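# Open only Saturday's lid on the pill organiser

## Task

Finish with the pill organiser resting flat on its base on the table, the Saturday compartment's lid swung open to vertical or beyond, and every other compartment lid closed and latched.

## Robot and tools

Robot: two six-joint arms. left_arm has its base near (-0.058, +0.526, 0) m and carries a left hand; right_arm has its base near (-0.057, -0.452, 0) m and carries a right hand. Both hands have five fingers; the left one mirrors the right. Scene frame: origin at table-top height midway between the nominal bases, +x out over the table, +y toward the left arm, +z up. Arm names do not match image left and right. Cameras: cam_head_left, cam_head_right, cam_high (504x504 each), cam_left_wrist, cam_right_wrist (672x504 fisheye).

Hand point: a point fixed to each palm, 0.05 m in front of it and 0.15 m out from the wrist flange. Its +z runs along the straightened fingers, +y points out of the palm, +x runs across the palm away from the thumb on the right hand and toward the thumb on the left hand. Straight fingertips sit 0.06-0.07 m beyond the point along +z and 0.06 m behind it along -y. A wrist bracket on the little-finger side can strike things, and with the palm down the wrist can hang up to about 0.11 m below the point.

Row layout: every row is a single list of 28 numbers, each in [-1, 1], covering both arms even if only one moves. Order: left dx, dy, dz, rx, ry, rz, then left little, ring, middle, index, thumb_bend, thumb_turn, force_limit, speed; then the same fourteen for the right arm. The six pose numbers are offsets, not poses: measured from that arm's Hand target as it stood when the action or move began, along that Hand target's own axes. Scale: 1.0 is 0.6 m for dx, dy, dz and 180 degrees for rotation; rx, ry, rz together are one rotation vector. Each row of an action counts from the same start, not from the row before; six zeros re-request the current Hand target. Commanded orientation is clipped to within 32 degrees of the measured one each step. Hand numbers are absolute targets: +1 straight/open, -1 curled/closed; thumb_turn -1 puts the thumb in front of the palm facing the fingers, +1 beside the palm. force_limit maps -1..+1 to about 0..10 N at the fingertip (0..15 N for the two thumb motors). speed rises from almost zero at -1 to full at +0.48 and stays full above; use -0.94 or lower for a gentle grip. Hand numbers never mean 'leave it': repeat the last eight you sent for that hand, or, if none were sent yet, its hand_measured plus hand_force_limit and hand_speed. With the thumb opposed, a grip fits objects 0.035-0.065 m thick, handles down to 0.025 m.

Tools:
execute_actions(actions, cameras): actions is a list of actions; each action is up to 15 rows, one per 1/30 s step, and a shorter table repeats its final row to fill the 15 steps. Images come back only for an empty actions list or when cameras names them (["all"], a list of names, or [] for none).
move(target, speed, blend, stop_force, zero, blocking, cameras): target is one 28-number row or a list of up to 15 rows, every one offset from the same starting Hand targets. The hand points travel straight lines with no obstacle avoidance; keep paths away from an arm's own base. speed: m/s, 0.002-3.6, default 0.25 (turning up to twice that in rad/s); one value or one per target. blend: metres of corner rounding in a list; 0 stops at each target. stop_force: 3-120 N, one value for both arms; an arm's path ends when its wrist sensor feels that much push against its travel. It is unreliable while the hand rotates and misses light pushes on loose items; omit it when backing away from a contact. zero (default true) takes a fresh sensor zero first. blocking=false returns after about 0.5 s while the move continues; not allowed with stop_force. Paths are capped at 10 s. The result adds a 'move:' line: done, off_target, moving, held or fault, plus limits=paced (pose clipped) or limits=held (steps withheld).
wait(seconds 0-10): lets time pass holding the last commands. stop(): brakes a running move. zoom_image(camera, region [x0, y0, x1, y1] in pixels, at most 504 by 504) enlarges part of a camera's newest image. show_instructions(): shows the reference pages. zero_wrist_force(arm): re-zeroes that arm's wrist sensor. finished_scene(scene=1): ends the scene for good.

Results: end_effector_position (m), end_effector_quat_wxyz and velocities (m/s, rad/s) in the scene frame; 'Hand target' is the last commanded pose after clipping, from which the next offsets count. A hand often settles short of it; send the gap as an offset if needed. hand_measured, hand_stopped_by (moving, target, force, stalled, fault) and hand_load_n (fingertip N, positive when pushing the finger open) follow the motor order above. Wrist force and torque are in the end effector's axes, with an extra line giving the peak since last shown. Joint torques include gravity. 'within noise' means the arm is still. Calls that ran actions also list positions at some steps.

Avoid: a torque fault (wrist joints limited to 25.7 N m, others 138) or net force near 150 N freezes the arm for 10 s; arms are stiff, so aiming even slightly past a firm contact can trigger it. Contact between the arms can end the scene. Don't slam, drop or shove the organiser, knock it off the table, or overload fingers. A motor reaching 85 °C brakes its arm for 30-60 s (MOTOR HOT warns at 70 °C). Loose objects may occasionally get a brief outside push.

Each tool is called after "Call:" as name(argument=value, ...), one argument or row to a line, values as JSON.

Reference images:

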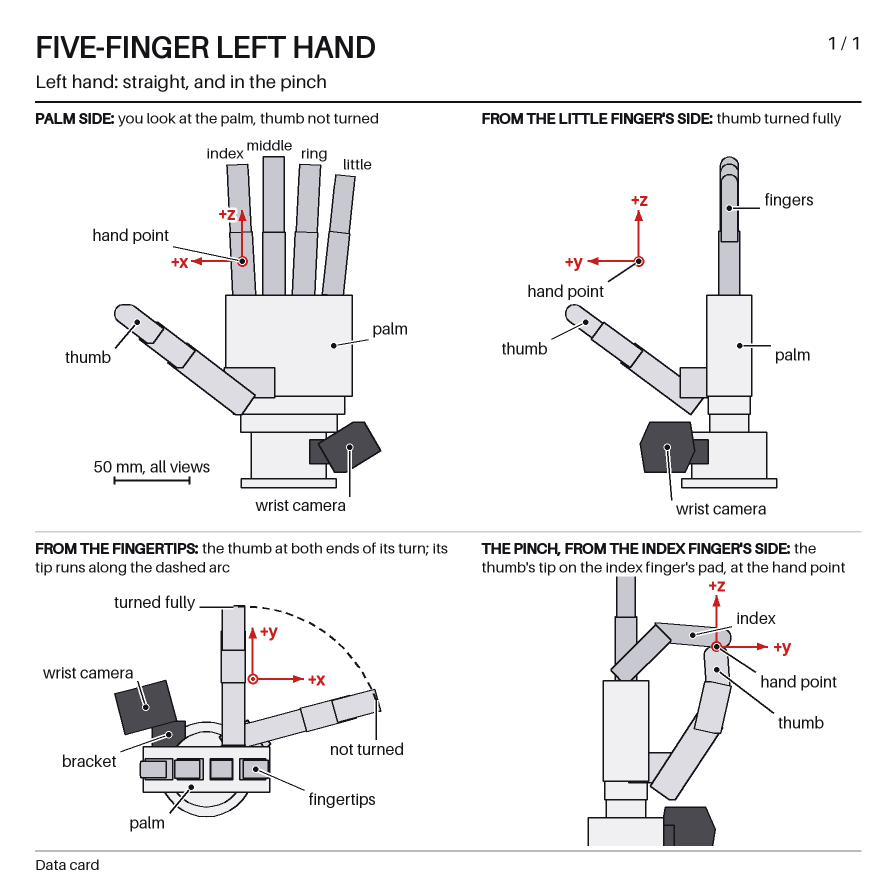

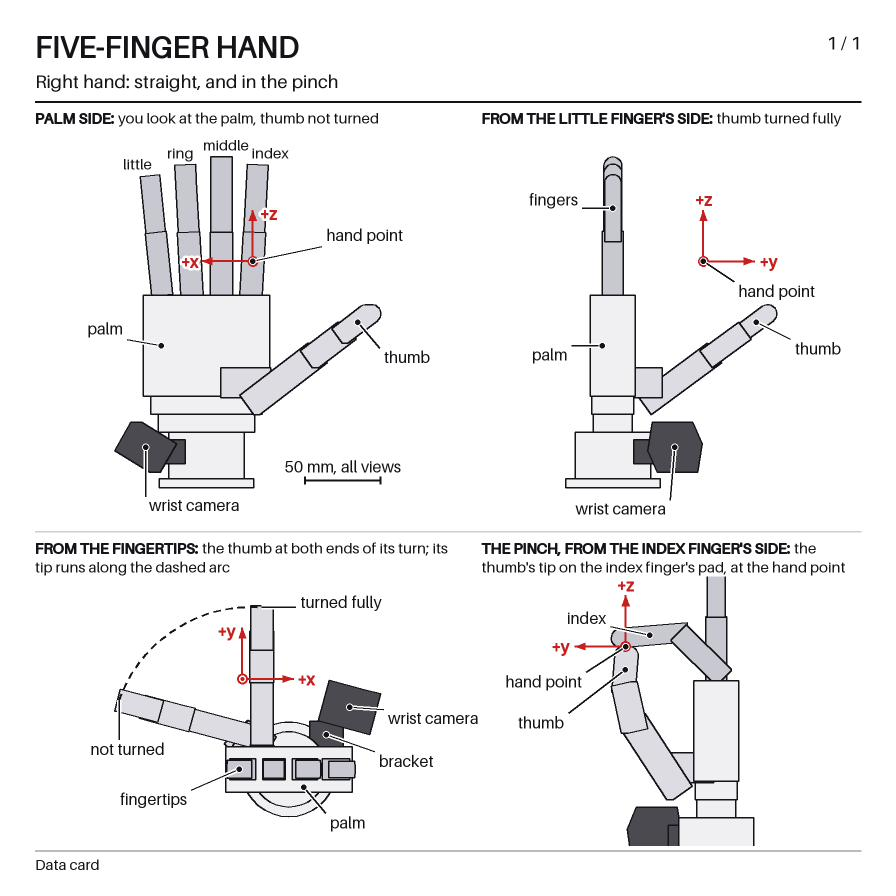

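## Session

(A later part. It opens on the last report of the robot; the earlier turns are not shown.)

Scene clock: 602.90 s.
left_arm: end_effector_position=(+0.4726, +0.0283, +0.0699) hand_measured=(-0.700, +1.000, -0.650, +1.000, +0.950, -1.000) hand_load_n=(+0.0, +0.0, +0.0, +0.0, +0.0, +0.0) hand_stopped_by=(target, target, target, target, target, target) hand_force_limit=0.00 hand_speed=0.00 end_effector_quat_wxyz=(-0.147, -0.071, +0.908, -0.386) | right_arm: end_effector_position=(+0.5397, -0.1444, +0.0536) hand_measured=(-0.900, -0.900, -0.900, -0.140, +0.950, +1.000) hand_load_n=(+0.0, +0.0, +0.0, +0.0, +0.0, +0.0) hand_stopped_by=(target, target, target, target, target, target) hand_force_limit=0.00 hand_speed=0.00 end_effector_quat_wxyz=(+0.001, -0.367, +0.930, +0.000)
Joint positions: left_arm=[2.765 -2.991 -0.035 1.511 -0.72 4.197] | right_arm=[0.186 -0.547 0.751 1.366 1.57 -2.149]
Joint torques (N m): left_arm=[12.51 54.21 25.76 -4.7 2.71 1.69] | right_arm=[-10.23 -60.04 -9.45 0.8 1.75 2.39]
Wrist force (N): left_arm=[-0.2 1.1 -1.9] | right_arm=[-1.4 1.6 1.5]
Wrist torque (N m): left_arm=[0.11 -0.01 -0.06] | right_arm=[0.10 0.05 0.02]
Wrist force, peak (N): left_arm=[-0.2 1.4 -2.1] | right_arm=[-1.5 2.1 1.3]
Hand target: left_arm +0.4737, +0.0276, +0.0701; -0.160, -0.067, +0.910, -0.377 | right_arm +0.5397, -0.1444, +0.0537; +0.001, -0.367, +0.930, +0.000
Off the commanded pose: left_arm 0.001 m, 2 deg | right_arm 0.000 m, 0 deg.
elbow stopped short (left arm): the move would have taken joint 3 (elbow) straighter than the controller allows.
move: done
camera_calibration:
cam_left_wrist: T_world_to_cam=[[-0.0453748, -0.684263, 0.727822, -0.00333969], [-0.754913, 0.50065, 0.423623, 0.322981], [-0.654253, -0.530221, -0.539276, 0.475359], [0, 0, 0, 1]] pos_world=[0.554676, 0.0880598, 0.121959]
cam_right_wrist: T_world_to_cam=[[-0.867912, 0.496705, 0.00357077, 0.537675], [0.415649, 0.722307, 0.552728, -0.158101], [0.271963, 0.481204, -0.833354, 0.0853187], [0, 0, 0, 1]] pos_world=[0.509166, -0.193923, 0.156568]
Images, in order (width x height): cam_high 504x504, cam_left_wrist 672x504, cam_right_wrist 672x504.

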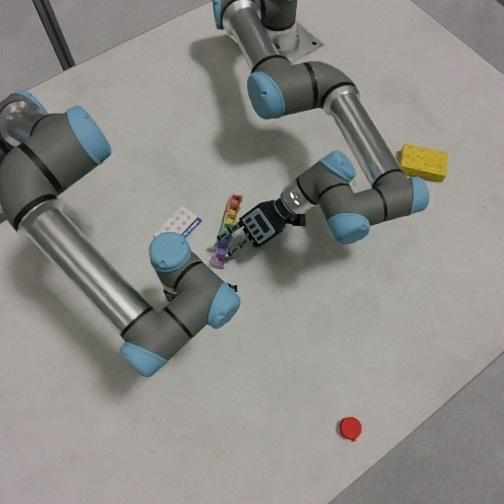

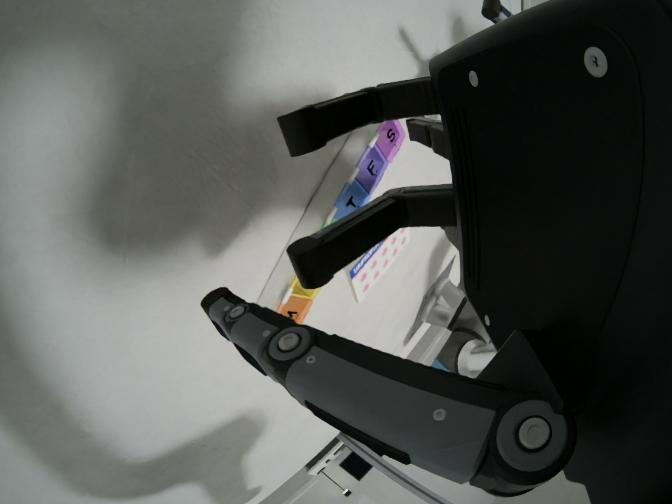

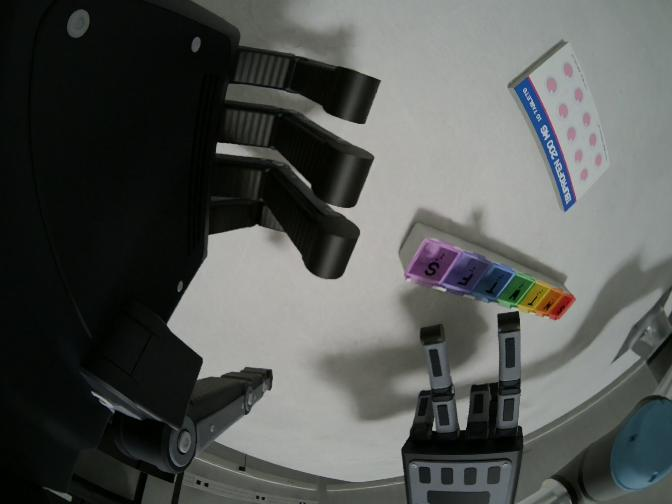

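Call:
move(
  target=[
    [0.0597,0.0235,-0.1183,0,0,0,-0.7,1,-0.65,1,0.95,-1,0,0,0,0,0,0,0,0,-0.9,-0.9,-0.14,-0.14,0.95,1,0,0],
    [0.0597,0.0235,-0.1183,0,0,0,-0.7,1,-0.65,1,0.95,-1,0,0,-0.0453,0.0497,0,0,0,-0.0611,-0.9,-0.9,-0.14,-0.14,0.95,1,0,0],
    [0.0597,0.0235,-0.1183,0,0,0,-0.7,1,-0.65,1,0.95,-1,0,0,-0.0453,0.0497,0.05,0,0,-0.0611,-0.9,-0.9,-0.14,-0.14,0.95,1,0,0],
  ],
  speed=[0.12,0.1,0.05],
)

Call:
move(
  target=[0,0,0,0,0,0,-0.7,1,-0.65,1,0.95,-1,0,0,-0.0253,0.131,0,0,0,0,-0.9,-0.9,-0.14,-0.14,0.95,1,0,0],
  speed=0.07,
  cameras=["cam_right_wrist","cam_high"],
)

Call:
zoom_image(
  camera="cam_high",
  region=[170, 170, 290, 280],
)

Call:
zoom_image(
  camera="cam_right_wrist",
  region=[320, 150, 580, 370],
)

Scene clock: 616.93 s.
left_arm: end_effector_position=(+0.4536, +0.0878, +0.1201) hand_measured=(-0.700, +1.000, -0.650, +1.000, +0.950, -1.000) hand_load_n=(+0.0, +0.0, +0.0, +0.0, +0.0, +0.0) hand_stopped_by=(target, target, target, target, target, target) hand_force_limit=0.00 hand_speed=0.00 end_effector_quat_wxyz=(-0.160, -0.067, +0.910, -0.377) | right_arm: end_effector_position=(+0.5393, -0.1041, +0.0239) hand_measured=(-0.900, -0.900, -0.140, -0.140, +0.950, +1.000) hand_load_n=(+0.0, +0.0, +0.0, +0.0, +0.0, +0.0) hand_stopped_by=(target, target, target, target, target, target) hand_force_limit=0.00 hand_speed=0.00 end_effector_quat_wxyz=(+0.001, -0.454, +0.891, +0.000)
Joint positions: left_arm=[2.835 -2.691 -0.55 1.599 -0.73 4.334] | right_arm=[0.249 -0.417 0.572 1.415 1.57 -2.278]
Joint torques (N m): left_arm=[12.73 71.64 12.27 -0.08 2.77 -2.16] | right_arm=[12.03 -43.88 -10.86 0.54 1.27 -1.23]
Wrist force (N): left_arm=[-0.6 1.2 -1.8] | right_arm=[-1.2 1.5 1.4]
Wrist torque (N m): left_arm=[0.09 0.04 0.11] | right_arm=[0.10 0.02 0.12]
Wrist force, peak (N): left_arm=[-0.3 1.4 -2.2] | right_arm=[-1.5 1.5 1.5]
Hand target: left_arm +0.4536, +0.0878, +0.1201; -0.160, -0.067, +0.910, -0.377 | right_arm +0.5393, -0.1041, +0.0237; +0.001, -0.454, +0.891, +0.000
Off the commanded pose: left_arm 0.000 m, 0 deg | right_arm 0.000 m, 0 deg.
move: done

Scene clock: 618.57 s.
left_arm: end_effector_position=(+0.4536, +0.0878, +0.1201) hand_measured=(-0.700, +1.000, -0.650, +1.000, +0.950, -1.000) hand_load_n=(+0.0, +0.0, +0.0, +0.0, +0.0, +0.0) hand_stopped_by=(target, target, target, target, target, target) hand_force_limit=0.00 hand_speed=0.00 end_effector_quat_wxyz=(-0.160, -0.067, +0.910, -0.377) | right_arm: end_effector_position=(+0.4847, -0.0458, +0.0237) hand_measured=(-0.900, -0.900, -0.140, -0.140, +0.950, +1.000) hand_load_n=(+0.0, +0.0, +0.0, +0.0, -0.5, +0.0) hand_stopped_by=(target, target, target, target, target, target) hand_force_limit=0.00 hand_speed=0.00 end_effector_quat_wxyz=(+0.001, -0.454, +0.891, +0.000)
Joint positions: left_arm=[2.835 -2.691 -0.55 1.599 -0.73 4.334] | right_arm=[0.356 -0.498 0.734 1.334 1.57 -2.171]
Joint torques (N m): left_arm=[12.62 71.58 11.9 -0.17 2.75 -2.15] | right_arm=[12.39 -61.23 -9.72 0.22 2.28 2.12]
Wrist force (N): left_arm=[-0.6 1.2 -1.6] | right_arm=[-1.3 1.3 1.4]
Wrist torque (N m): left_arm=[0.08 0.05 0.11] | right_arm=[0.08 0.04 0.01]
Wrist force, peak (N): left_arm=[-0.4 1.3 -1.9] | right_arm=[-1.6 1.9 1.2]
Hand target: left_arm +0.4536, +0.0878, +0.1201; -0.160, -0.067, +0.910, -0.377 | right_arm +0.4846, -0.0456, +0.0237; +0.001, -0.454, +0.891, +0.000
Off the commanded pose: left_arm 0.000 m, 0 deg | right_arm 0.000 m, 0 deg.
move: done
camera_calibration:
cam_right_wrist: T_world_to_cam=[[-0.946748, 0.321958, 0.00338341, 0.471237], [0.27009, 0.788416, 0.552677, -0.116397], [0.175272, 0.52416, -0.833388, 0.0767135], [0, 0, 0, 1]] pos_world=[0.464135, -0.100159, 0.126668]
Images, in order (width x height): cam_high 504x504, cam_right_wrist 672x504.

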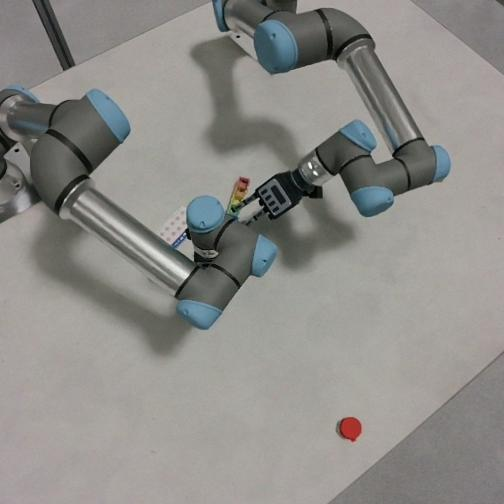

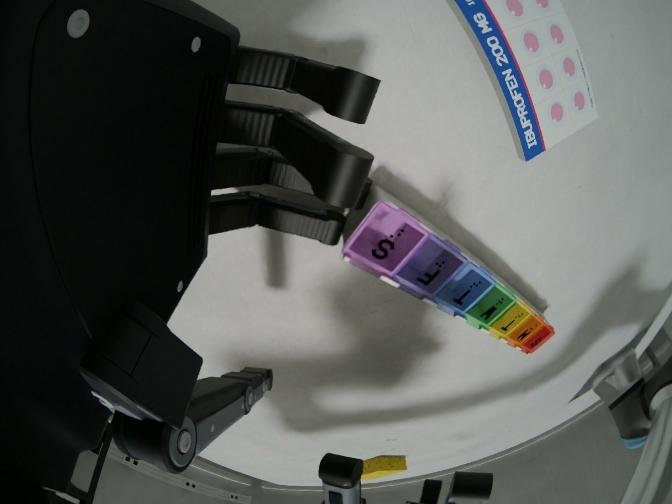

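Scaled by 4.200 from the camera's 504x504 image, which has a finer 720x720 frame.

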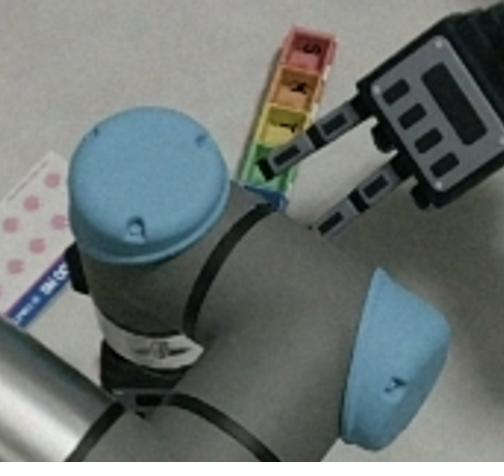

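Scaled by 1.938 from the camera's 672x504 image, which has a finer 960x720 frame.

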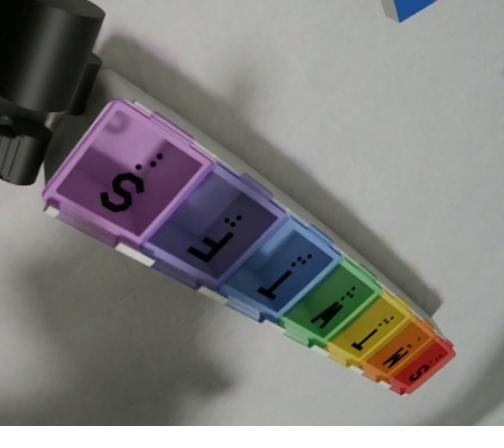

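Call:
move(
  target=[
    [0,0,0,0,0,0,-0.7,1,-0.65,1,0.95,-1,0,0,0,-0.05,0,0,0,0,-0.9,-0.9,-0.14,-0.14,0.95,1,0,0],
    [0,0,0,0,0,0,-0.7,1,-0.65,1,0.95,-1,0,0,0.075,-0.06,-0.05,0,0,0.0611,-0.9,-0.9,-0.9,-0.14,0.95,1,0,0],
  ],
  speed=0.12,
  cameras=["cam_right_wrist","cam_left_wrist","cam_head_right","cam_high"],
)

Scene clock: 633.33 s.
left_arm: end_effector_position=(+0.4536, +0.0878, +0.1201) hand_measured=(-0.700, +1.000, -0.650, +1.000, +0.950, -1.000) hand_load_n=(+0.0, +0.0, +0.0, +0.0, +0.0, +0.0) hand_stopped_by=(target, target, target, target, target, target) hand_force_limit=0.00 hand_speed=0.00 end_effector_quat_wxyz=(-0.160, -0.067, +0.910, -0.377) | right_arm: end_effector_position=(+0.4873, -0.1032, +0.0537) hand_measured=(-0.900, -0.900, -0.900, -0.140, +0.950, +1.000) hand_load_n=(+0.0, +0.0, +0.5, +0.0, +0.0, +0.0) hand_stopped_by=(target, target, target, target, target, target) hand_force_limit=0.00 hand_speed=0.00 end_effector_quat_wxyz=(+0.001, -0.367, +0.930, +0.000)
Joint positions: left_arm=[2.835 -2.691 -0.55 1.599 -0.73 4.334] | right_arm=[0.267 -0.644 0.938 1.276 1.57 -2.068]
Joint torques (N m): left_arm=[12.42 70.95 12.15 -0.16 2.75 -1.92] | right_arm=[-10.43 -57.16 -9.18 0.39 -1.63 2.4]
Wrist force (N): left_arm=[-0.6 1.2 -1.9] | right_arm=[-1.3 1.3 1.3]
Wrist torque (N m): left_arm=[0.10 0.04 0.11] | right_arm=[0.06 0.04 0.01]
Wrist force, peak (N): left_arm=[-0.6 1.2 -2.0] | right_arm=[-1.4 2.1 1.4]
Hand target: left_arm +0.4536, +0.0878, +0.1201; -0.160, -0.067, +0.910, -0.377 | right_arm +0.4873, -0.1032, +0.0537; +0.001, -0.367, +0.930, +0.000
Off the commanded pose: left_arm 0.000 m, 0 deg | right_arm 0.000 m, 0 deg.
move: done
camera_calibration:
cam_left_wrist: T_world_to_cam=[[-0.045741, -0.694349, 0.718183, 0.00219652], [-0.735423, 0.509961, 0.446198, 0.245251], [-0.676063, -0.507759, -0.533966, 0.528908], [0, 0, 0, 1]] pos_world=[0.538039, 0.145014, 0.171411]
cam_right_wrist: T_world_to_cam=[[-0.867912, 0.496705, 0.00357077, 0.471645], [0.415649, 0.722307, 0.552728, -0.166039], [0.271963, 0.481204, -0.833354, 0.0797711], [0, 0, 0, 1]] pos_world=[0.456666, -0.152723, 0.156568]
Images, in order (width x height): cam_head_right 504x504, cam_high 504x504, cam_left_wrist 672x504, cam_right_wrist 672x504.

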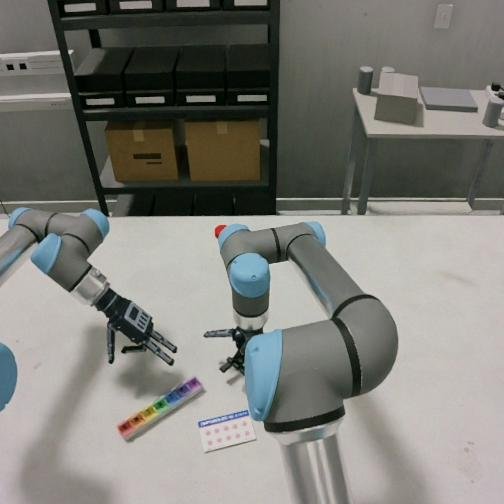

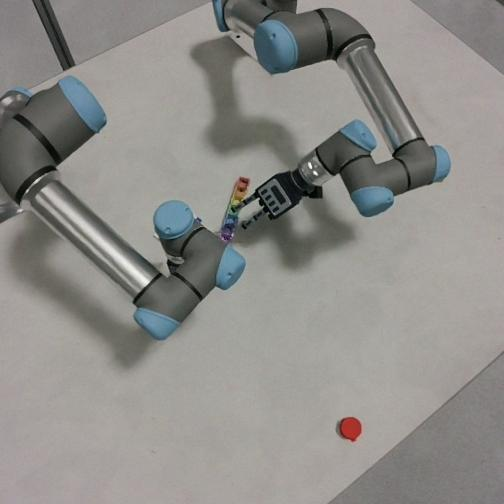

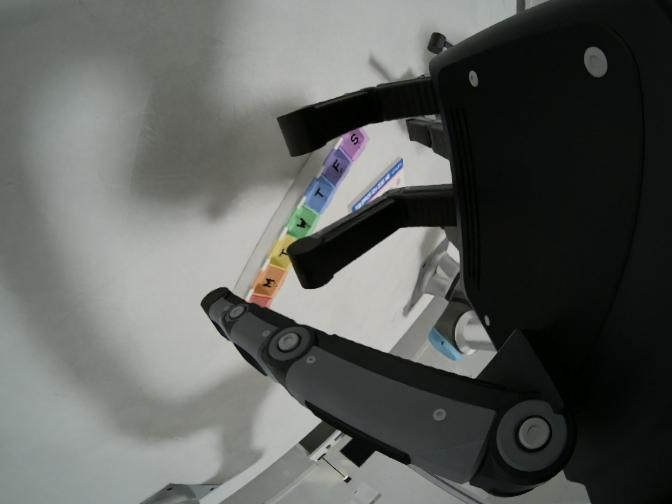

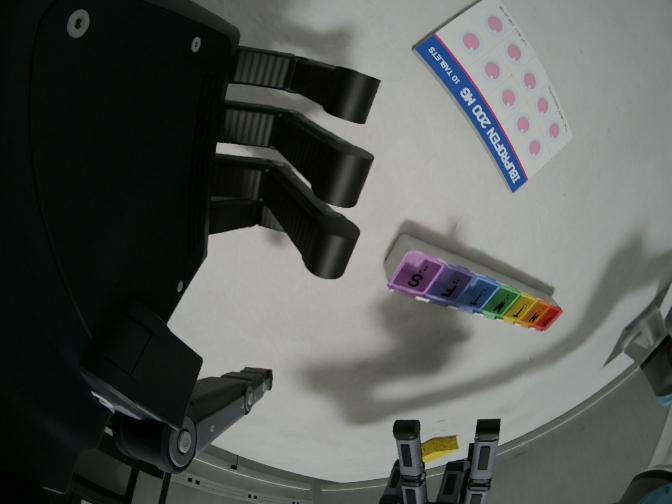

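Call:
zoom_image(
  camera="cam_right_wrist",
  region=[360, 210, 580, 350],
)

Call:
zoom_image(
  camera="cam_left_wrist",
  region=[220, 110, 420, 320],
)

Scaled by 2.291 from the camera's 672x504 image, which has a finer 960x720 frame.

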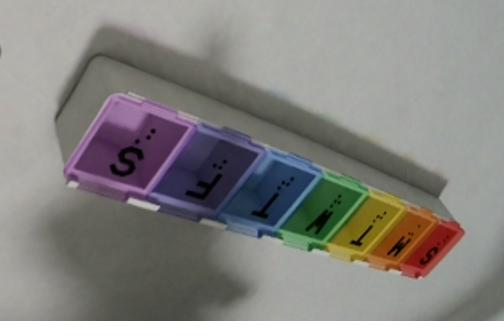

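Scaled by 2.400 from the camera's 672x504 image, which has a finer 960x720 frame.

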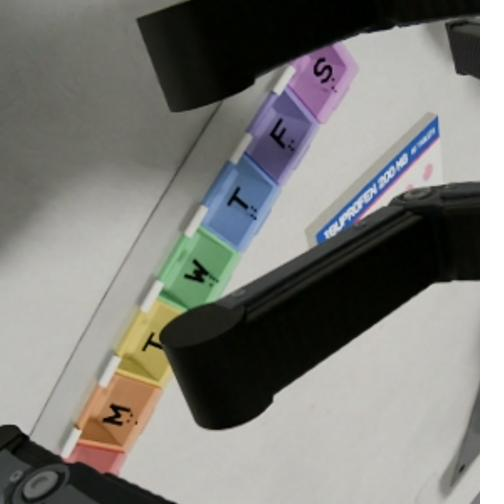

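Call:
zoom_image(
  camera="cam_head_right",
  region=[105, 365, 215, 450],
)

Scaled by 4.582 from the camera's 504x504 image, which has a finer 720x720 frame.

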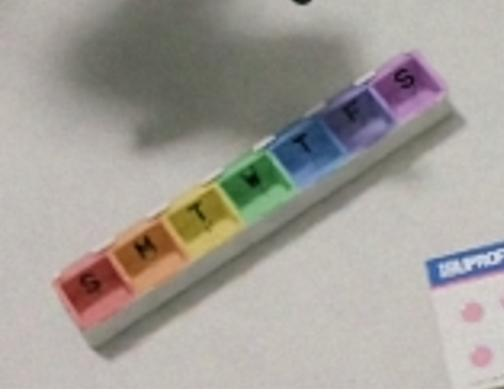

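Call:
move(
  target=[
    [0,0,0,0,0,0,-0.9,1,-0.9,1,0.95,-1,0,0,0,0,0,0,0,0,-0.9,-0.9,-0.9,-0.14,0.95,1,0,0],
    [-0.0158,0.0417,0.0759,-0.0076,0.01477,0.01478,-0.9,1,-0.9,1,0.95,-1,0,0,0,0,0,0,0,0,-0.9,-0.9,-0.9,-0.14,0.95,1,0,0],
  ],
  speed=0.12,
  cameras=["cam_right_wrist","cam_left_wrist","cam_head_right"],
)

Scene clock: 658.43 s.
left_arm: end_effector_position=(+0.4456, +0.0733, +0.0701) hand_measured=(-0.900, +1.000, -0.900, +1.000, +0.950, -1.000) hand_load_n=(+0.0, +0.0, +0.0, +0.0, +0.0, +0.0) hand_stopped_by=(target, target, target, target, target, target) hand_force_limit=0.00 hand_speed=0.00 end_effector_quat_wxyz=(-0.173, -0.035, +0.912, -0.371) | right_arm: end_effector_position=(+0.4873, -0.1032, +0.0537) hand_measured=(-0.900, -0.900, -0.900, -0.140, +0.950, +1.000) hand_load_n=(+0.0, +0.0, +0.0, +0.0, +0.0, +0.0) hand_stopped_by=(target, target, target, target, target, target) hand_force_limit=0.00 hand_speed=0.00 end_effector_quat_wxyz=(+0.001, -0.367, +0.930, +0.000)
Joint positions: left_arm=[2.804 -2.771 -0.528 1.614 -0.733 4.392] | right_arm=[0.267 -0.644 0.938 1.276 1.57 -2.068]
Joint torques (N m): left_arm=[-9.38 52.29 26.56 -4.9 -0.46 2.06] | right_arm=[-10.01 -57.41 -8.87 0.48 1.44 2.44]
Wrist force (N): left_arm=[-0.6 1.0 -1.9] | right_arm=[-1.3 1.3 1.2]
Wrist torque (N m): left_arm=[0.07 0.00 -0.11] | right_arm=[0.07 0.04 0.01]
Wrist force, peak (N): left_arm=[-0.3 0.5 -2.6] | right_arm=[-1.4 1.6 1.4]
Hand target: left_arm +0.4456, +0.0733, +0.0700; -0.173, -0.035, +0.912, -0.371 | right_arm +0.4873, -0.1032, +0.0537; +0.001, -0.367, +0.930, +0.000
Off the commanded pose: left_arm 0.000 m, 0 deg | right_arm 0.000 m, 0 deg.
move: done
camera_calibration:
cam_left_wrist: T_world_to_cam=[[-0.0939396, -0.689563, 0.718107, 0.0488387], [-0.698184, 0.559827, 0.446242, 0.248723], [-0.709728, -0.459451, -0.534032, 0.500854], [0, 0, 0, 1]] pos_world=[0.533712, 0.124554, 0.121411]
cam_right_wrist: T_world_to_cam=[[-0.867912, 0.496705, 0.00357077, 0.471645], [0.415649, 0.722307, 0.552728, -0.166039], [0.271963, 0.481204, -0.833354, 0.0797711], [0, 0, 0, 1]] pos_world=[0.456666, -0.152723, 0.156568]
Images, in order (width x height): cam_head_right 504x504, cam_left_wrist 672x504, cam_right_wrist 672x504.

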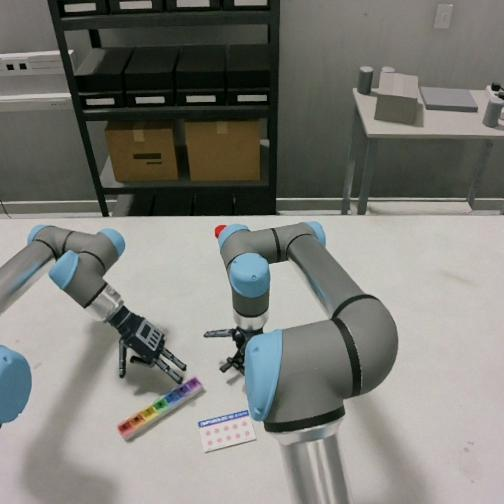

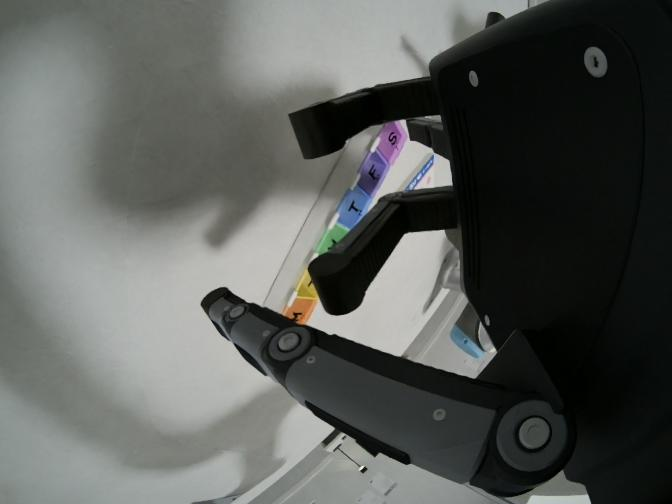

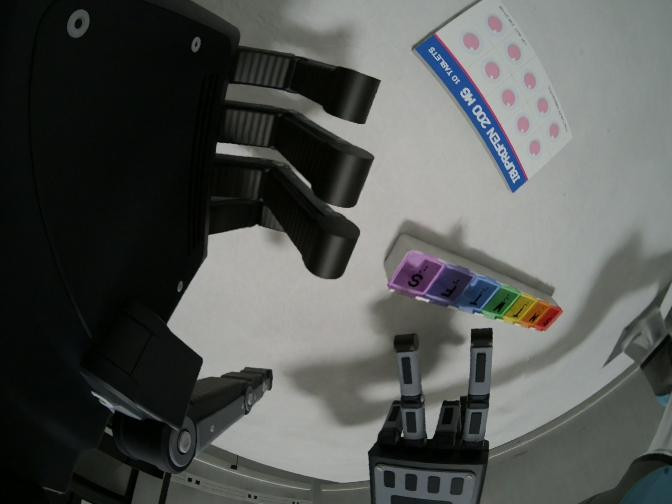

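Call:
move(
  target=[-0.0205,0.0285,0.0365,0,0,0,-0.9,1,-0.9,1,0.95,-1,0,0,0,0,0,0,0,0,-0.9,-0.9,-0.9,-0.14,0.95,1,0,0],
  speed=0.1,
  cameras=["cam_right_wrist","cam_left_wrist"],
)

Call:
zoom_image(
  camera="cam_right_wrist",
  region=[360, 220, 580, 380],
)

Scene clock: 666.17 s.
left_arm: end_effector_position=(+0.4475, +0.0698, +0.0401) hand_measured=(-0.900, +1.000, -0.900, +1.000, +0.950, -1.000) hand_load_n=(+0.0, +0.0, +0.0, +0.0, +0.0, +0.0) hand_stopped_by=(target, target, target, target, target, target) hand_force_limit=0.00 hand_speed=0.00 end_effector_quat_wxyz=(-0.173, -0.035, +0.912, -0.371) | right_arm: end_effector_position=(+0.4873, -0.1032, +0.0537) hand_measured=(-0.900, -0.900, -0.900, -0.140, +0.950, +1.000) hand_load_n=(+0.0, +0.0, +0.0, +0.0, +0.0, +0.0) hand_stopped_by=(target, target, target, target, target, target) hand_force_limit=0.00 hand_speed=0.00 end_effector_quat_wxyz=(+0.001, -0.367, +0.930, +0.000)
Joint positions: left_arm=[2.8 -2.812 -0.523 1.654 -0.733 4.387] | right_arm=[0.267 -0.644 0.938 1.276 1.57 -2.068]
Joint torques (N m): left_arm=[-10.62 51.91 25.68 -0.17 2.74 -2.14] | right_arm=[-9.81 -57.26 -8.95 0.46 1.47 2.39]
Wrist force (N): left_arm=[-0.3 1.1 -1.8] | right_arm=[-1.4 1.5 1.4]
Wrist torque (N m): left_arm=[0.07 -0.02 0.13] | right_arm=[0.09 0.06 0.00]
Wrist force, peak (N): left_arm=[-0.2 1.0 -2.2] | right_arm=[-1.5 1.5 1.5]
Hand target: left_arm +0.4475, +0.0697, +0.0398; -0.173, -0.035, +0.912, -0.371 | right_arm +0.4873, -0.1032, +0.0537; +0.001, -0.367, +0.930, +0.000
Off the commanded pose: left_arm 0.000 m, 0 deg | right_arm 0.000 m, 0 deg.
move: done
camera_calibration:
cam_left_wrist: T_world_to_cam=[[-0.0941403, -0.689535, 0.718108, 0.0681817], [-0.698041, 0.560019, 0.446226, 0.265353], [-0.709843, -0.459261, -0.534044, 0.484567], [0, 0, 0, 1]] pos_world=[0.535612, 0.120954, 0.0914106]
cam_right_wrist: T_world_to_cam=[[-0.867912, 0.496705, 0.00357077, 0.471645], [0.415649, 0.722307, 0.552728, -0.166039], [0.271963, 0.481204, -0.833354, 0.0797711], [0, 0, 0, 1]] pos_world=[0.456666, -0.152723, 0.156568]
Images, in order (width x height): cam_left_wrist 672x504, cam_right_wrist 672x504.

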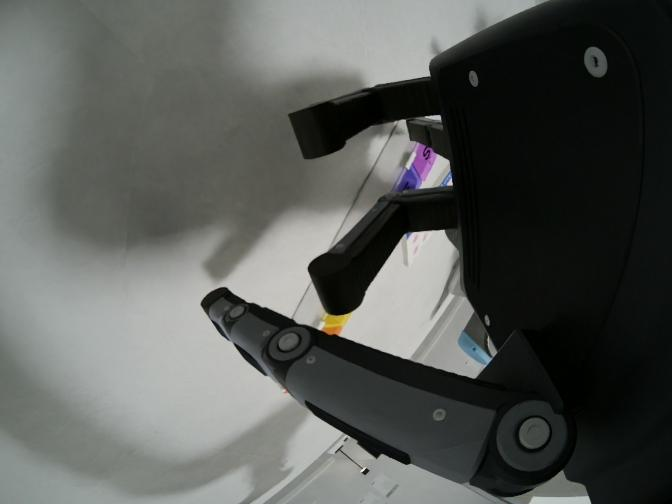

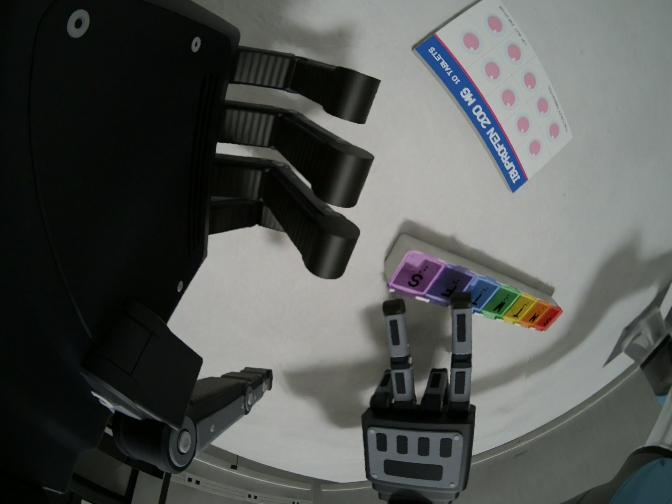

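Scaled by 2.291 from the camera's 672x504 image, which has a finer 960x720 frame.

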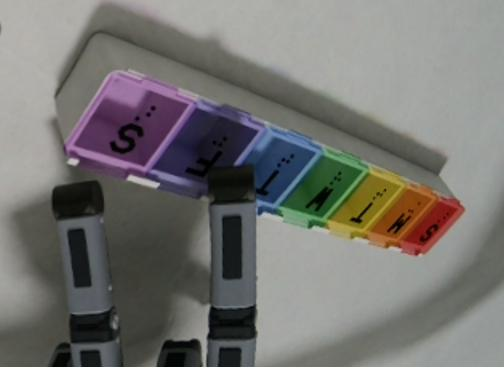

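Call:
move(
  target=[-0.01026,0.01994,0.01995,0,0,0,-0.9,1,-0.9,1,0.95,-1,0,0,0,0,0,0,0,0,-0.9,-0.9,-0.9,-0.14,0.95,1,0,0],
  speed=0.007,
  stop_force=15,
  cameras=["cam_right_wrist"],
)

Call:
zoom_image(
  camera="cam_right_wrist",
  region=[360, 220, 580, 380],
)

Scene clock: 676.97 s.
left_arm: end_effector_position=(+0.4475, +0.0697, +0.0295) hand_measured=(-0.900, +1.000, -0.900, +1.000, +0.950, -1.000) hand_load_n=(+0.0, +0.0, +0.0, +1.0, +0.0, +0.0) hand_stopped_by=(target, target, target, target, target, target) hand_force_limit=0.00 hand_speed=0.00 end_effector_quat_wxyz=(-0.173, -0.035, +0.912, -0.371) | right_arm: end_effector_position=(+0.4873, -0.1032, +0.0537) hand_measured=(-0.900, -0.900, -0.900, -0.140, +0.950, +1.000) hand_load_n=(+0.0, +0.0, +0.0, +0.0, +0.0, +0.0) hand_stopped_by=(target, target, target, target, target, target) hand_force_limit=0.00 hand_speed=0.00 end_effector_quat_wxyz=(+0.001, -0.367, +0.930, +0.000)
Joint positions: left_arm=[2.8 -2.822 -0.529 1.67 -0.733 4.386] | right_arm=[0.267 -0.644 0.938 1.276 1.57 -2.068]
Joint torques (N m): left_arm=[-10.4 63.8 21.97 -2.85 -3.09 -0.32] | right_arm=[-9.64 -57.83 -9.05 0.49 1.59 2.39]
Wrist force (N): left_arm=[3.5 -8.1 -13.2] | right_arm=[-1.3 1.4 1.4]
Wrist torque (N m): left_arm=[0.85 0.20 0.45] | right_arm=[0.08 0.04 0.01]
Wrist force, peak (N): left_arm=[4.3 -11.5 -16.2] | right_arm=[-1.4 1.6 1.6]
Hand target: left_arm +0.4475, +0.0697, +0.0295; -0.173, -0.035, +0.912, -0.371 (not the last commanded pose) | right_arm +0.4873, -0.1032, +0.0537; +0.001, -0.367, +0.930, +0.000
Off the commanded pose: left_arm 0.008 m, 0 deg | right_arm 0.000 m, 0 deg.
move: contact (left_arm)
camera_calibration:
cam_right_wrist: T_world_to_cam=[[-0.867912, 0.496705, 0.00357077, 0.471645], [0.415649, 0.722307, 0.552728, -0.166039], [0.271963, 0.481204, -0.833354, 0.0797711], [0, 0, 0, 1]] pos_world=[0.456666, -0.152723, 0.156568]
Images, in order (width x height): cam_right_wrist 672x504.

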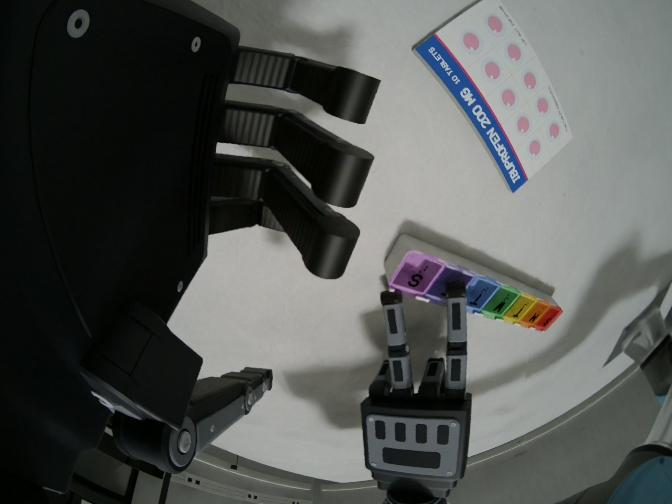

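Scaled by 2.291 from the camera's 672x504 image, which has a finer 960x720 frame.

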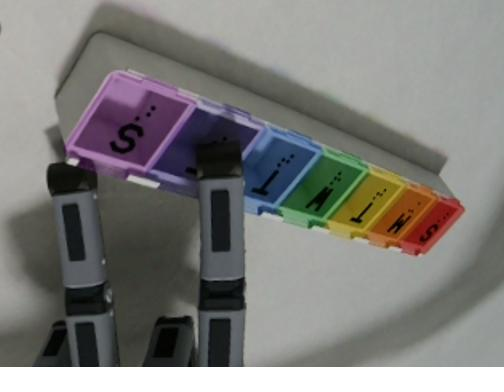

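Call:
move(
  target=[
    [0,0,0,0,0,0,-0.9,1,-0.9,1,0.95,-1,0,0,0.0160,0.0637,0.0228,0,0,0.0222,-0.9,-0.9,-0.9,-0.14,0.95,1,0,0],
    [0,0,0,0,0,0,-0.9,1,-0.9,1,0.95,-1,0,0,0.0160,0.0637,0.0553,0,0,0.0222,-0.9,-0.9,-0.9,-0.14,0.95,1,0,0],
  ],
  speed=0.1,
  cameras=["cam_right_wrist"],
)

Call:
zoom_image(
  camera="cam_right_wrist",
  region=[260, 120, 500, 320],
)

Scene clock: 688.20 s.
left_arm: end_effector_position=(+0.4475, +0.0697, +0.0295) hand_measured=(-0.900, +1.000, -0.900, +1.000, +0.950, -1.000) hand_load_n=(+0.0, +0.0, +0.0, +1.0, +0.0, +0.0) hand_stopped_by=(target, target, target, target, target, target) hand_force_limit=0.00 hand_speed=0.00 end_effector_quat_wxyz=(-0.173, -0.035, +0.912, -0.371) | right_arm: end_effector_position=(+0.4542, -0.0818, +0.0207) hand_measured=(-0.900, -0.900, -0.900, -0.140, +0.950, +1.000) hand_load_n=(+0.0, +0.0, +0.0, +0.0, +0.0, +0.0) hand_stopped_by=(target, target, target, target, target, target) hand_force_limit=0.00 hand_speed=0.00 end_effector_quat_wxyz=(+0.001, -0.334, +0.943, +0.000)
Joint positions: left_arm=[2.8 -2.822 -0.529 1.67 -0.733 4.386] | right_arm=[0.317 -0.675 1.086 1.158 1.57 -1.949]
Joint torques (N m): left_arm=[-10.57 64.18 21.23 -2.86 -3.04 -1.77] | right_arm=[11.84 -36.29 -8.78 0.42 1.67 2.47]
Wrist force (N): left_arm=[3.5 -8.7 -13.5] | right_arm=[-1.0 1.4 1.4]
Wrist torque (N m): left_arm=[0.82 0.21 0.45] | right_arm=[0.08 0.00 0.04]
Wrist force, peak (N): left_arm=[3.8 -9.7 -14.0] | right_arm=[-1.2 1.7 1.5]
Hand target: left_arm +0.4475, +0.0697, +0.0295; -0.173, -0.035, +0.912, -0.371 | right_arm +0.4542, -0.0818, +0.0205; +0.001, -0.334, +0.943, +0.000
Off the commanded pose: left_arm 0.000 m, 0 deg | right_arm 0.000 m, 0 deg.
move: done
camera_calibration:
cam_right_wrist: T_world_to_cam=[[-0.831223, 0.555927, 0.00364901, 0.420592], [0.46497, 0.691596, 0.552719, -0.174506], [0.304748, 0.46113, -0.833359, 0.0343786], [0, 0, 0, 1]] pos_world=[0.420269, -0.128984, 0.123568]
Images, in order (width x height): cam_right_wrist 672x504.

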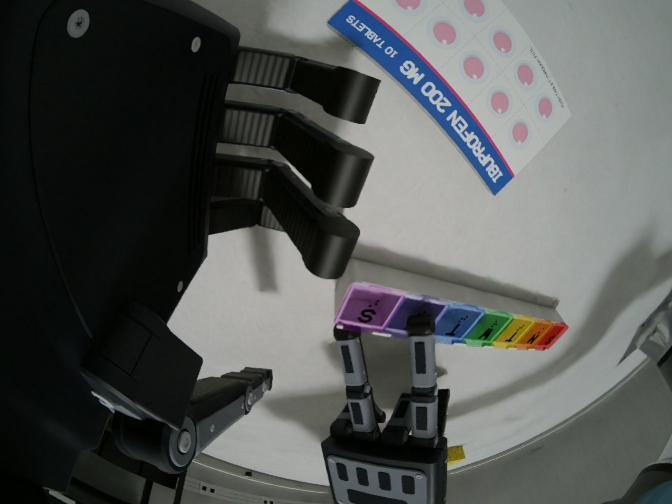

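Scaled by 2.100 from the camera's 672x504 image, which has a finer 960x720 frame.

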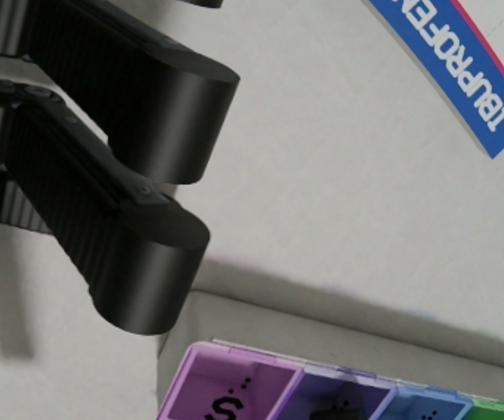

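Call:
move(
  target=[0,0,0,0,0,0,-0.9,1,-0.9,1,0.95,-1,0,0,0,0.0583,0,0,0,0,-0.9,-0.9,-0.9,-0.14,0.95,1,0,0],
  speed=0.05,
  cameras=["cam_right_wrist"],
)

Call:
zoom_image(
  camera="cam_right_wrist",
  region=[240, 200, 440, 380],
)

Scene clock: 691.10 s.
left_arm: end_effector_position=(+0.4475, +0.0697, +0.0295) hand_measured=(-0.900, +1.000, -0.900, +1.000, +0.950, -1.000) hand_load_n=(+0.0, +0.0, +0.0, +1.0, +0.0, -0.5) hand_stopped_by=(target, target, target, target, target, target) hand_force_limit=0.00 hand_speed=0.00 end_effector_quat_wxyz=(-0.173, -0.035, +0.912, -0.371) | right_arm: end_effector_position=(+0.4323, -0.0547, +0.0205) hand_measured=(-0.900, -0.900, -0.900, -0.140, +0.950, +1.000) hand_load_n=(+0.0, +0.0, +0.5, +0.5, +0.0, +0.0) hand_stopped_by=(target, target, target, target, target, target) hand_force_limit=0.00 hand_speed=0.00 end_effector_quat_wxyz=(+0.001, -0.334, +0.943, +0.000)
Joint positions: left_arm=[2.8 -2.822 -0.529 1.67 -0.733 4.386] | right_arm=[0.372 -0.685 1.108 1.147 1.57 -1.893]
Joint torques (N m): left_arm=[-10.29 64.18 21.85 -2.83 -2.95 -1.92] | right_arm=[11.1 -55.63 -7.61 0.39 -0.22 2.44]
Wrist force (N): left_arm=[3.8 -9.5 -13.9] | right_arm=[-1.1 1.5 1.3]
Wrist torque (N m): left_arm=[0.81 0.21 0.45] | right_arm=[0.09 0.03 0.04]
Wrist force, peak (N): left_arm=[3.8 -9.7 -14.0] | right_arm=[-1.3 1.5 1.7]
Hand target: left_arm +0.4475, +0.0697, +0.0295; -0.173, -0.035, +0.912, -0.371 | right_arm +0.4321, -0.0546, +0.0205; +0.001, -0.334, +0.943, +0.000
Off the commanded pose: left_arm 0.000 m, 0 deg | right_arm 0.000 m, 0 deg.
move: done
camera_calibration:
cam_right_wrist: T_world_to_cam=[[-0.831197, 0.555965, 0.00368006, 0.387369], [0.465016, 0.691565, 0.552719, -0.182907], [0.304748, 0.46113, -0.833359, 0.0284354], [0, 0, 0, 1]] pos_world=[0.398369, -0.101984, 0.123368]
Images, in order (width x height): cam_right_wrist 672x504.

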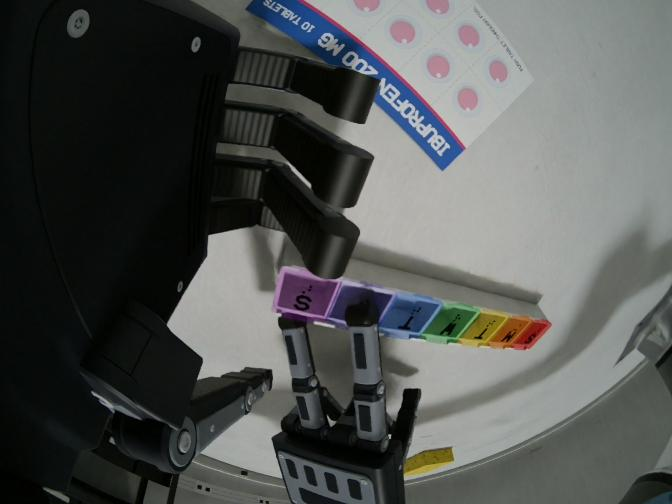

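Scaled by 2.520 from the camera's 672x504 image, which has a finer 960x720 frame.

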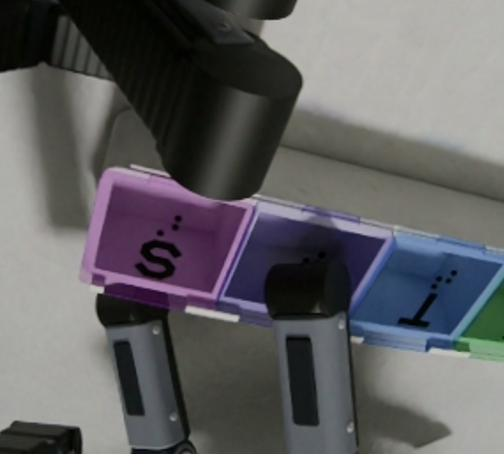

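Call:
move(
  target=[0,0,0,0,0,0,-0.9,1,-0.9,1,0.95,-1,0,0,-0.0333,0,0,0,0,0,-0.9,-0.9,-0.9,-0.14,0.95,1,0,0],
  speed=0.008,
  stop_force=8,
  cameras=["cam_right_wrist"],
)

Call:
zoom_image(
  camera="cam_right_wrist",
  region=[240, 200, 440, 380],
)

Scene clock: 696.53 s.
left_arm: end_effector_position=(+0.4475, +0.0697, +0.0295) hand_measured=(-0.900, +1.000, -0.900, +1.000, +0.950, -1.000) hand_load_n=(+0.0, -1.5, +0.0, +1.5, +0.0, +0.0) hand_stopped_by=(target, target, target, target, target, target) hand_force_limit=0.00 hand_speed=0.00 end_effector_quat_wxyz=(-0.173, -0.035, +0.912, -0.371) | right_arm: end_effector_position=(+0.4459, -0.0434, +0.0205) hand_measured=(-0.900, -0.900, -0.900, -0.140, +0.950, +1.000) hand_load_n=(+0.0, +0.0, +0.0, -0.5, +0.0, +0.0) hand_stopped_by=(target, target, target, target, target, target) hand_force_limit=0.00 hand_speed=0.00 end_effector_quat_wxyz=(+0.001, -0.334, +0.943, +0.000)
Joint positions: left_arm=[2.8 -2.822 -0.529 1.67 -0.733 4.386] | right_arm=[0.382 -0.641 1.021 1.189 1.57 -1.884]
Joint torques (N m): left_arm=[-10.5 59.48 16.66 -2.74 0.22 -1.77] | right_arm=[-9.8 -57.58 -9.41 -0.54 0.27 -1.68]
Wrist force (N): left_arm=[0.9 -8.9 -17.0] | right_arm=[2.8 0.5 0.5]
Wrist torque (N m): left_arm=[0.98 -0.10 0.23] | right_arm=[0.05 0.08 0.03]
Wrist force, peak (N): left_arm=[1.0 -9.2 -17.2] | right_arm=[8.1 -1.0 0.2]
Hand target: left_arm +0.4475, +0.0697, +0.0295; -0.173, -0.035, +0.912, -0.371 | right_arm +0.4459, -0.0434, +0.0205; +0.001, -0.334, +0.943, +0.000 (not the last commanded pose)
Off the commanded pose: left_arm 0.000 m, 0 deg | right_arm 0.002 m, 0 deg.
move: contact (right_arm)
camera_calibration:
cam_right_wrist: T_world_to_cam=[[-0.831223, 0.555927, 0.00364901, 0.392401], [0.46497, 0.691596, 0.552719, -0.19708], [0.304748, 0.46113, -0.833359, 0.0191634], [0, 0, 0, 1]] pos_world=[0.411969, -0.0906839, 0.123468]
Images, in order (width x height): cam_right_wrist 672x504.

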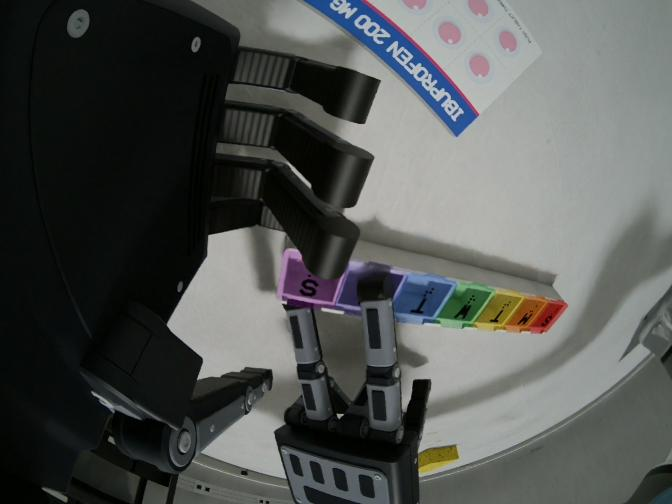

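Scaled by 2.520 from the camera's 672x504 image, which has a finer 960x720 frame.

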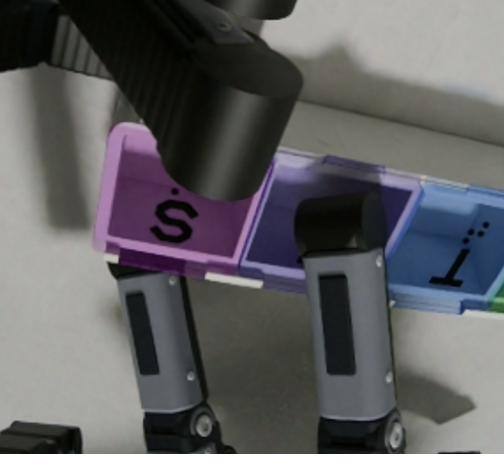

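Call:
move(
  target=[0,0,0,0,0,0,-0.9,1,-0.9,1,0.95,-1,0,0,-0.0083,0,0,0,0,0,-0.9,-0.9,-0.9,-0.14,0.95,1,0,0],
  speed=0.005,
  stop_force=10,
  zero=false,
)

Scene clock: 701.40 s.
left_arm: end_effector_position=(+0.4475, +0.0697, +0.0296) hand_measured=(-0.900, +1.000, -0.900, +1.000, +0.950, -1.000) hand_load_n=(+0.0, -1.5, +0.0, +1.0, +0.0, +0.0) hand_stopped_by=(target, target, target, target, target, target) hand_force_limit=0.00 hand_speed=0.00 end_effector_quat_wxyz=(-0.173, -0.035, +0.912, -0.371) | right_arm: end_effector_position=(+0.4464, -0.0432, +0.0206) hand_measured=(-0.900, -0.900, -0.900, -0.140, +0.950, +1.000) hand_load_n=(+0.0, +0.0, +0.0, +0.0, +0.0, +0.0) hand_stopped_by=(target, target, target, target, target, target) hand_force_limit=0.00 hand_speed=0.00 end_effector_quat_wxyz=(+0.001, -0.334, +0.943, +0.000)
Joint positions: left_arm=[2.8 -2.822 -0.529 1.67 -0.733 4.386] | right_arm=[0.382 -0.639 1.019 1.19 1.57 -1.884]
Joint torques (N m): left_arm=[-10.57 45.66 6.98 -2.66 0.59 -1.29] | right_arm=[-10.16 -57.95 -10.87 -1.47 0.19 -1.6]
Wrist force (N): left_arm=[-1.3 -8.7 -18.3] | right_arm=[7.4 0.8 1.4]
Wrist torque (N m): left_arm=[1.11 -0.26 0.09] | right_arm=[0.06 0.09 0.04]
Wrist force, peak (N): left_arm=[-1.1 -9.3 -18.6] | right_arm=[9.8 1.9 1.8]
Hand target: left_arm +0.4475, +0.0697, +0.0295; -0.173, -0.035, +0.912, -0.371 | right_arm +0.4464, -0.0433, +0.0206; +0.001, -0.334, +0.943, +0.000 (not the last commanded pose)
Off the commanded pose: left_arm 0.000 m, 0 deg | right_arm 0.005 m, 0 deg.
move: contact (right_arm)

Call:
move(
  target=[0,0,0,0,0,0,-0.9,1,-0.9,1,0.95,-1,0,0,-0.0008,0,-0.0117,0,0,0,-0.9,-0.9,-0.9,-0.14,0.95,1,0,0],
  speed=0.005,
  stop_force=8,
  cameras=["cam_right_wrist"],
)

Call:
zoom_image(
  camera="cam_right_wrist",
  region=[240, 200, 440, 380],
)

Scene clock: 705.93 s.
left_arm: end_effector_position=(+0.4475, +0.0697, +0.0295) hand_measured=(-0.900, +1.000, -0.900, +1.000, +0.950, -1.000) hand_load_n=(+0.0, -2.0, +0.0, +1.0, +0.0, +0.0) hand_stopped_by=(target, target, target, target, target, target) hand_force_limit=0.00 hand_speed=0.00 end_effector_quat_wxyz=(-0.173, -0.035, +0.912, -0.371) | right_arm: end_effector_position=(+0.4467, -0.0430, +0.0274) hand_measured=(-0.900, -0.900, -0.900, -0.140, +0.950, +1.000) hand_load_n=(+0.0, +0.5, +0.0, +9.5, -0.5, +0.0) hand_stopped_by=(target, target, target, target, target, target) hand_force_limit=0.00 hand_speed=0.00 end_effector_quat_wxyz=(+0.001, -0.334, +0.943, +0.000)
Joint positions: left_arm=[2.8 -2.822 -0.529 1.67 -0.733 4.386] | right_arm=[0.382 -0.645 1.011 1.204 1.57 -1.883]
Joint torques (N m): left_arm=[-10.46 42.32 7.63 -2.52 0.52 -0.82] | right_arm=[10.96 -55.4 -21.6 -1.66 0.03 3.07]
Wrist force (N): left_arm=[-2.4 -8.4 -20.6] | right_arm=[11.2 1.9 8.9]
Wrist torque (N m): left_arm=[1.22 -0.41 -0.01] | right_arm=[0.06 0.17 0.05]
Wrist force, peak (N): left_arm=[-2.4 -8.7 -20.6] | right_arm=[11.0 2.0 10.0]
Hand target: left_arm +0.4475, +0.0697, +0.0295; -0.173, -0.035, +0.912, -0.371 | right_arm +0.4467, -0.0430, +0.0273; +0.001, -0.334, +0.943, +0.000
Off the commanded pose: left_arm 0.000 m, 0 deg | right_arm 0.000 m, 0 deg.
move: contact (right_arm)
camera_calibration:
cam_right_wrist: T_world_to_cam=[[-0.831197, 0.555965, 0.00368006, 0.392752], [0.465016, 0.691565, 0.552719, -0.201578], [0.304748, 0.46113, -0.833359, 0.0243559], [0, 0, 0, 1]] pos_world=[0.412769, -0.090184, 0.130268]
Images, in order (width x height): cam_right_wrist 672x504.

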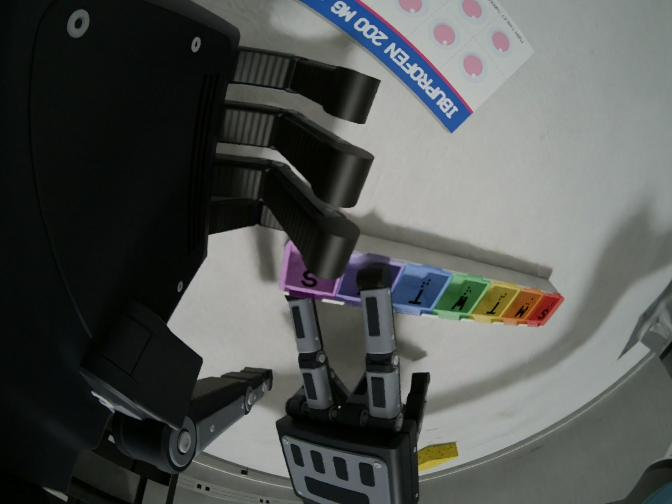

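Scaled by 2.520 from the camera's 672x504 image, which has a finer 960x720 frame.

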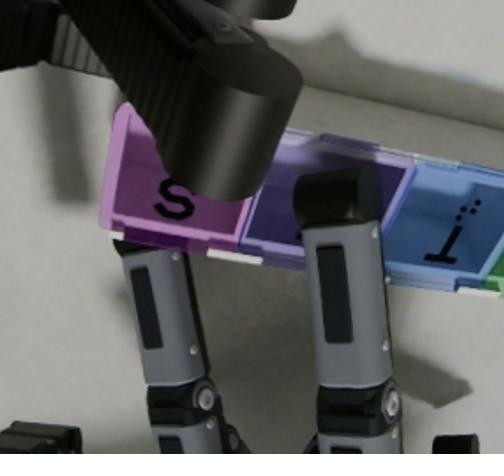

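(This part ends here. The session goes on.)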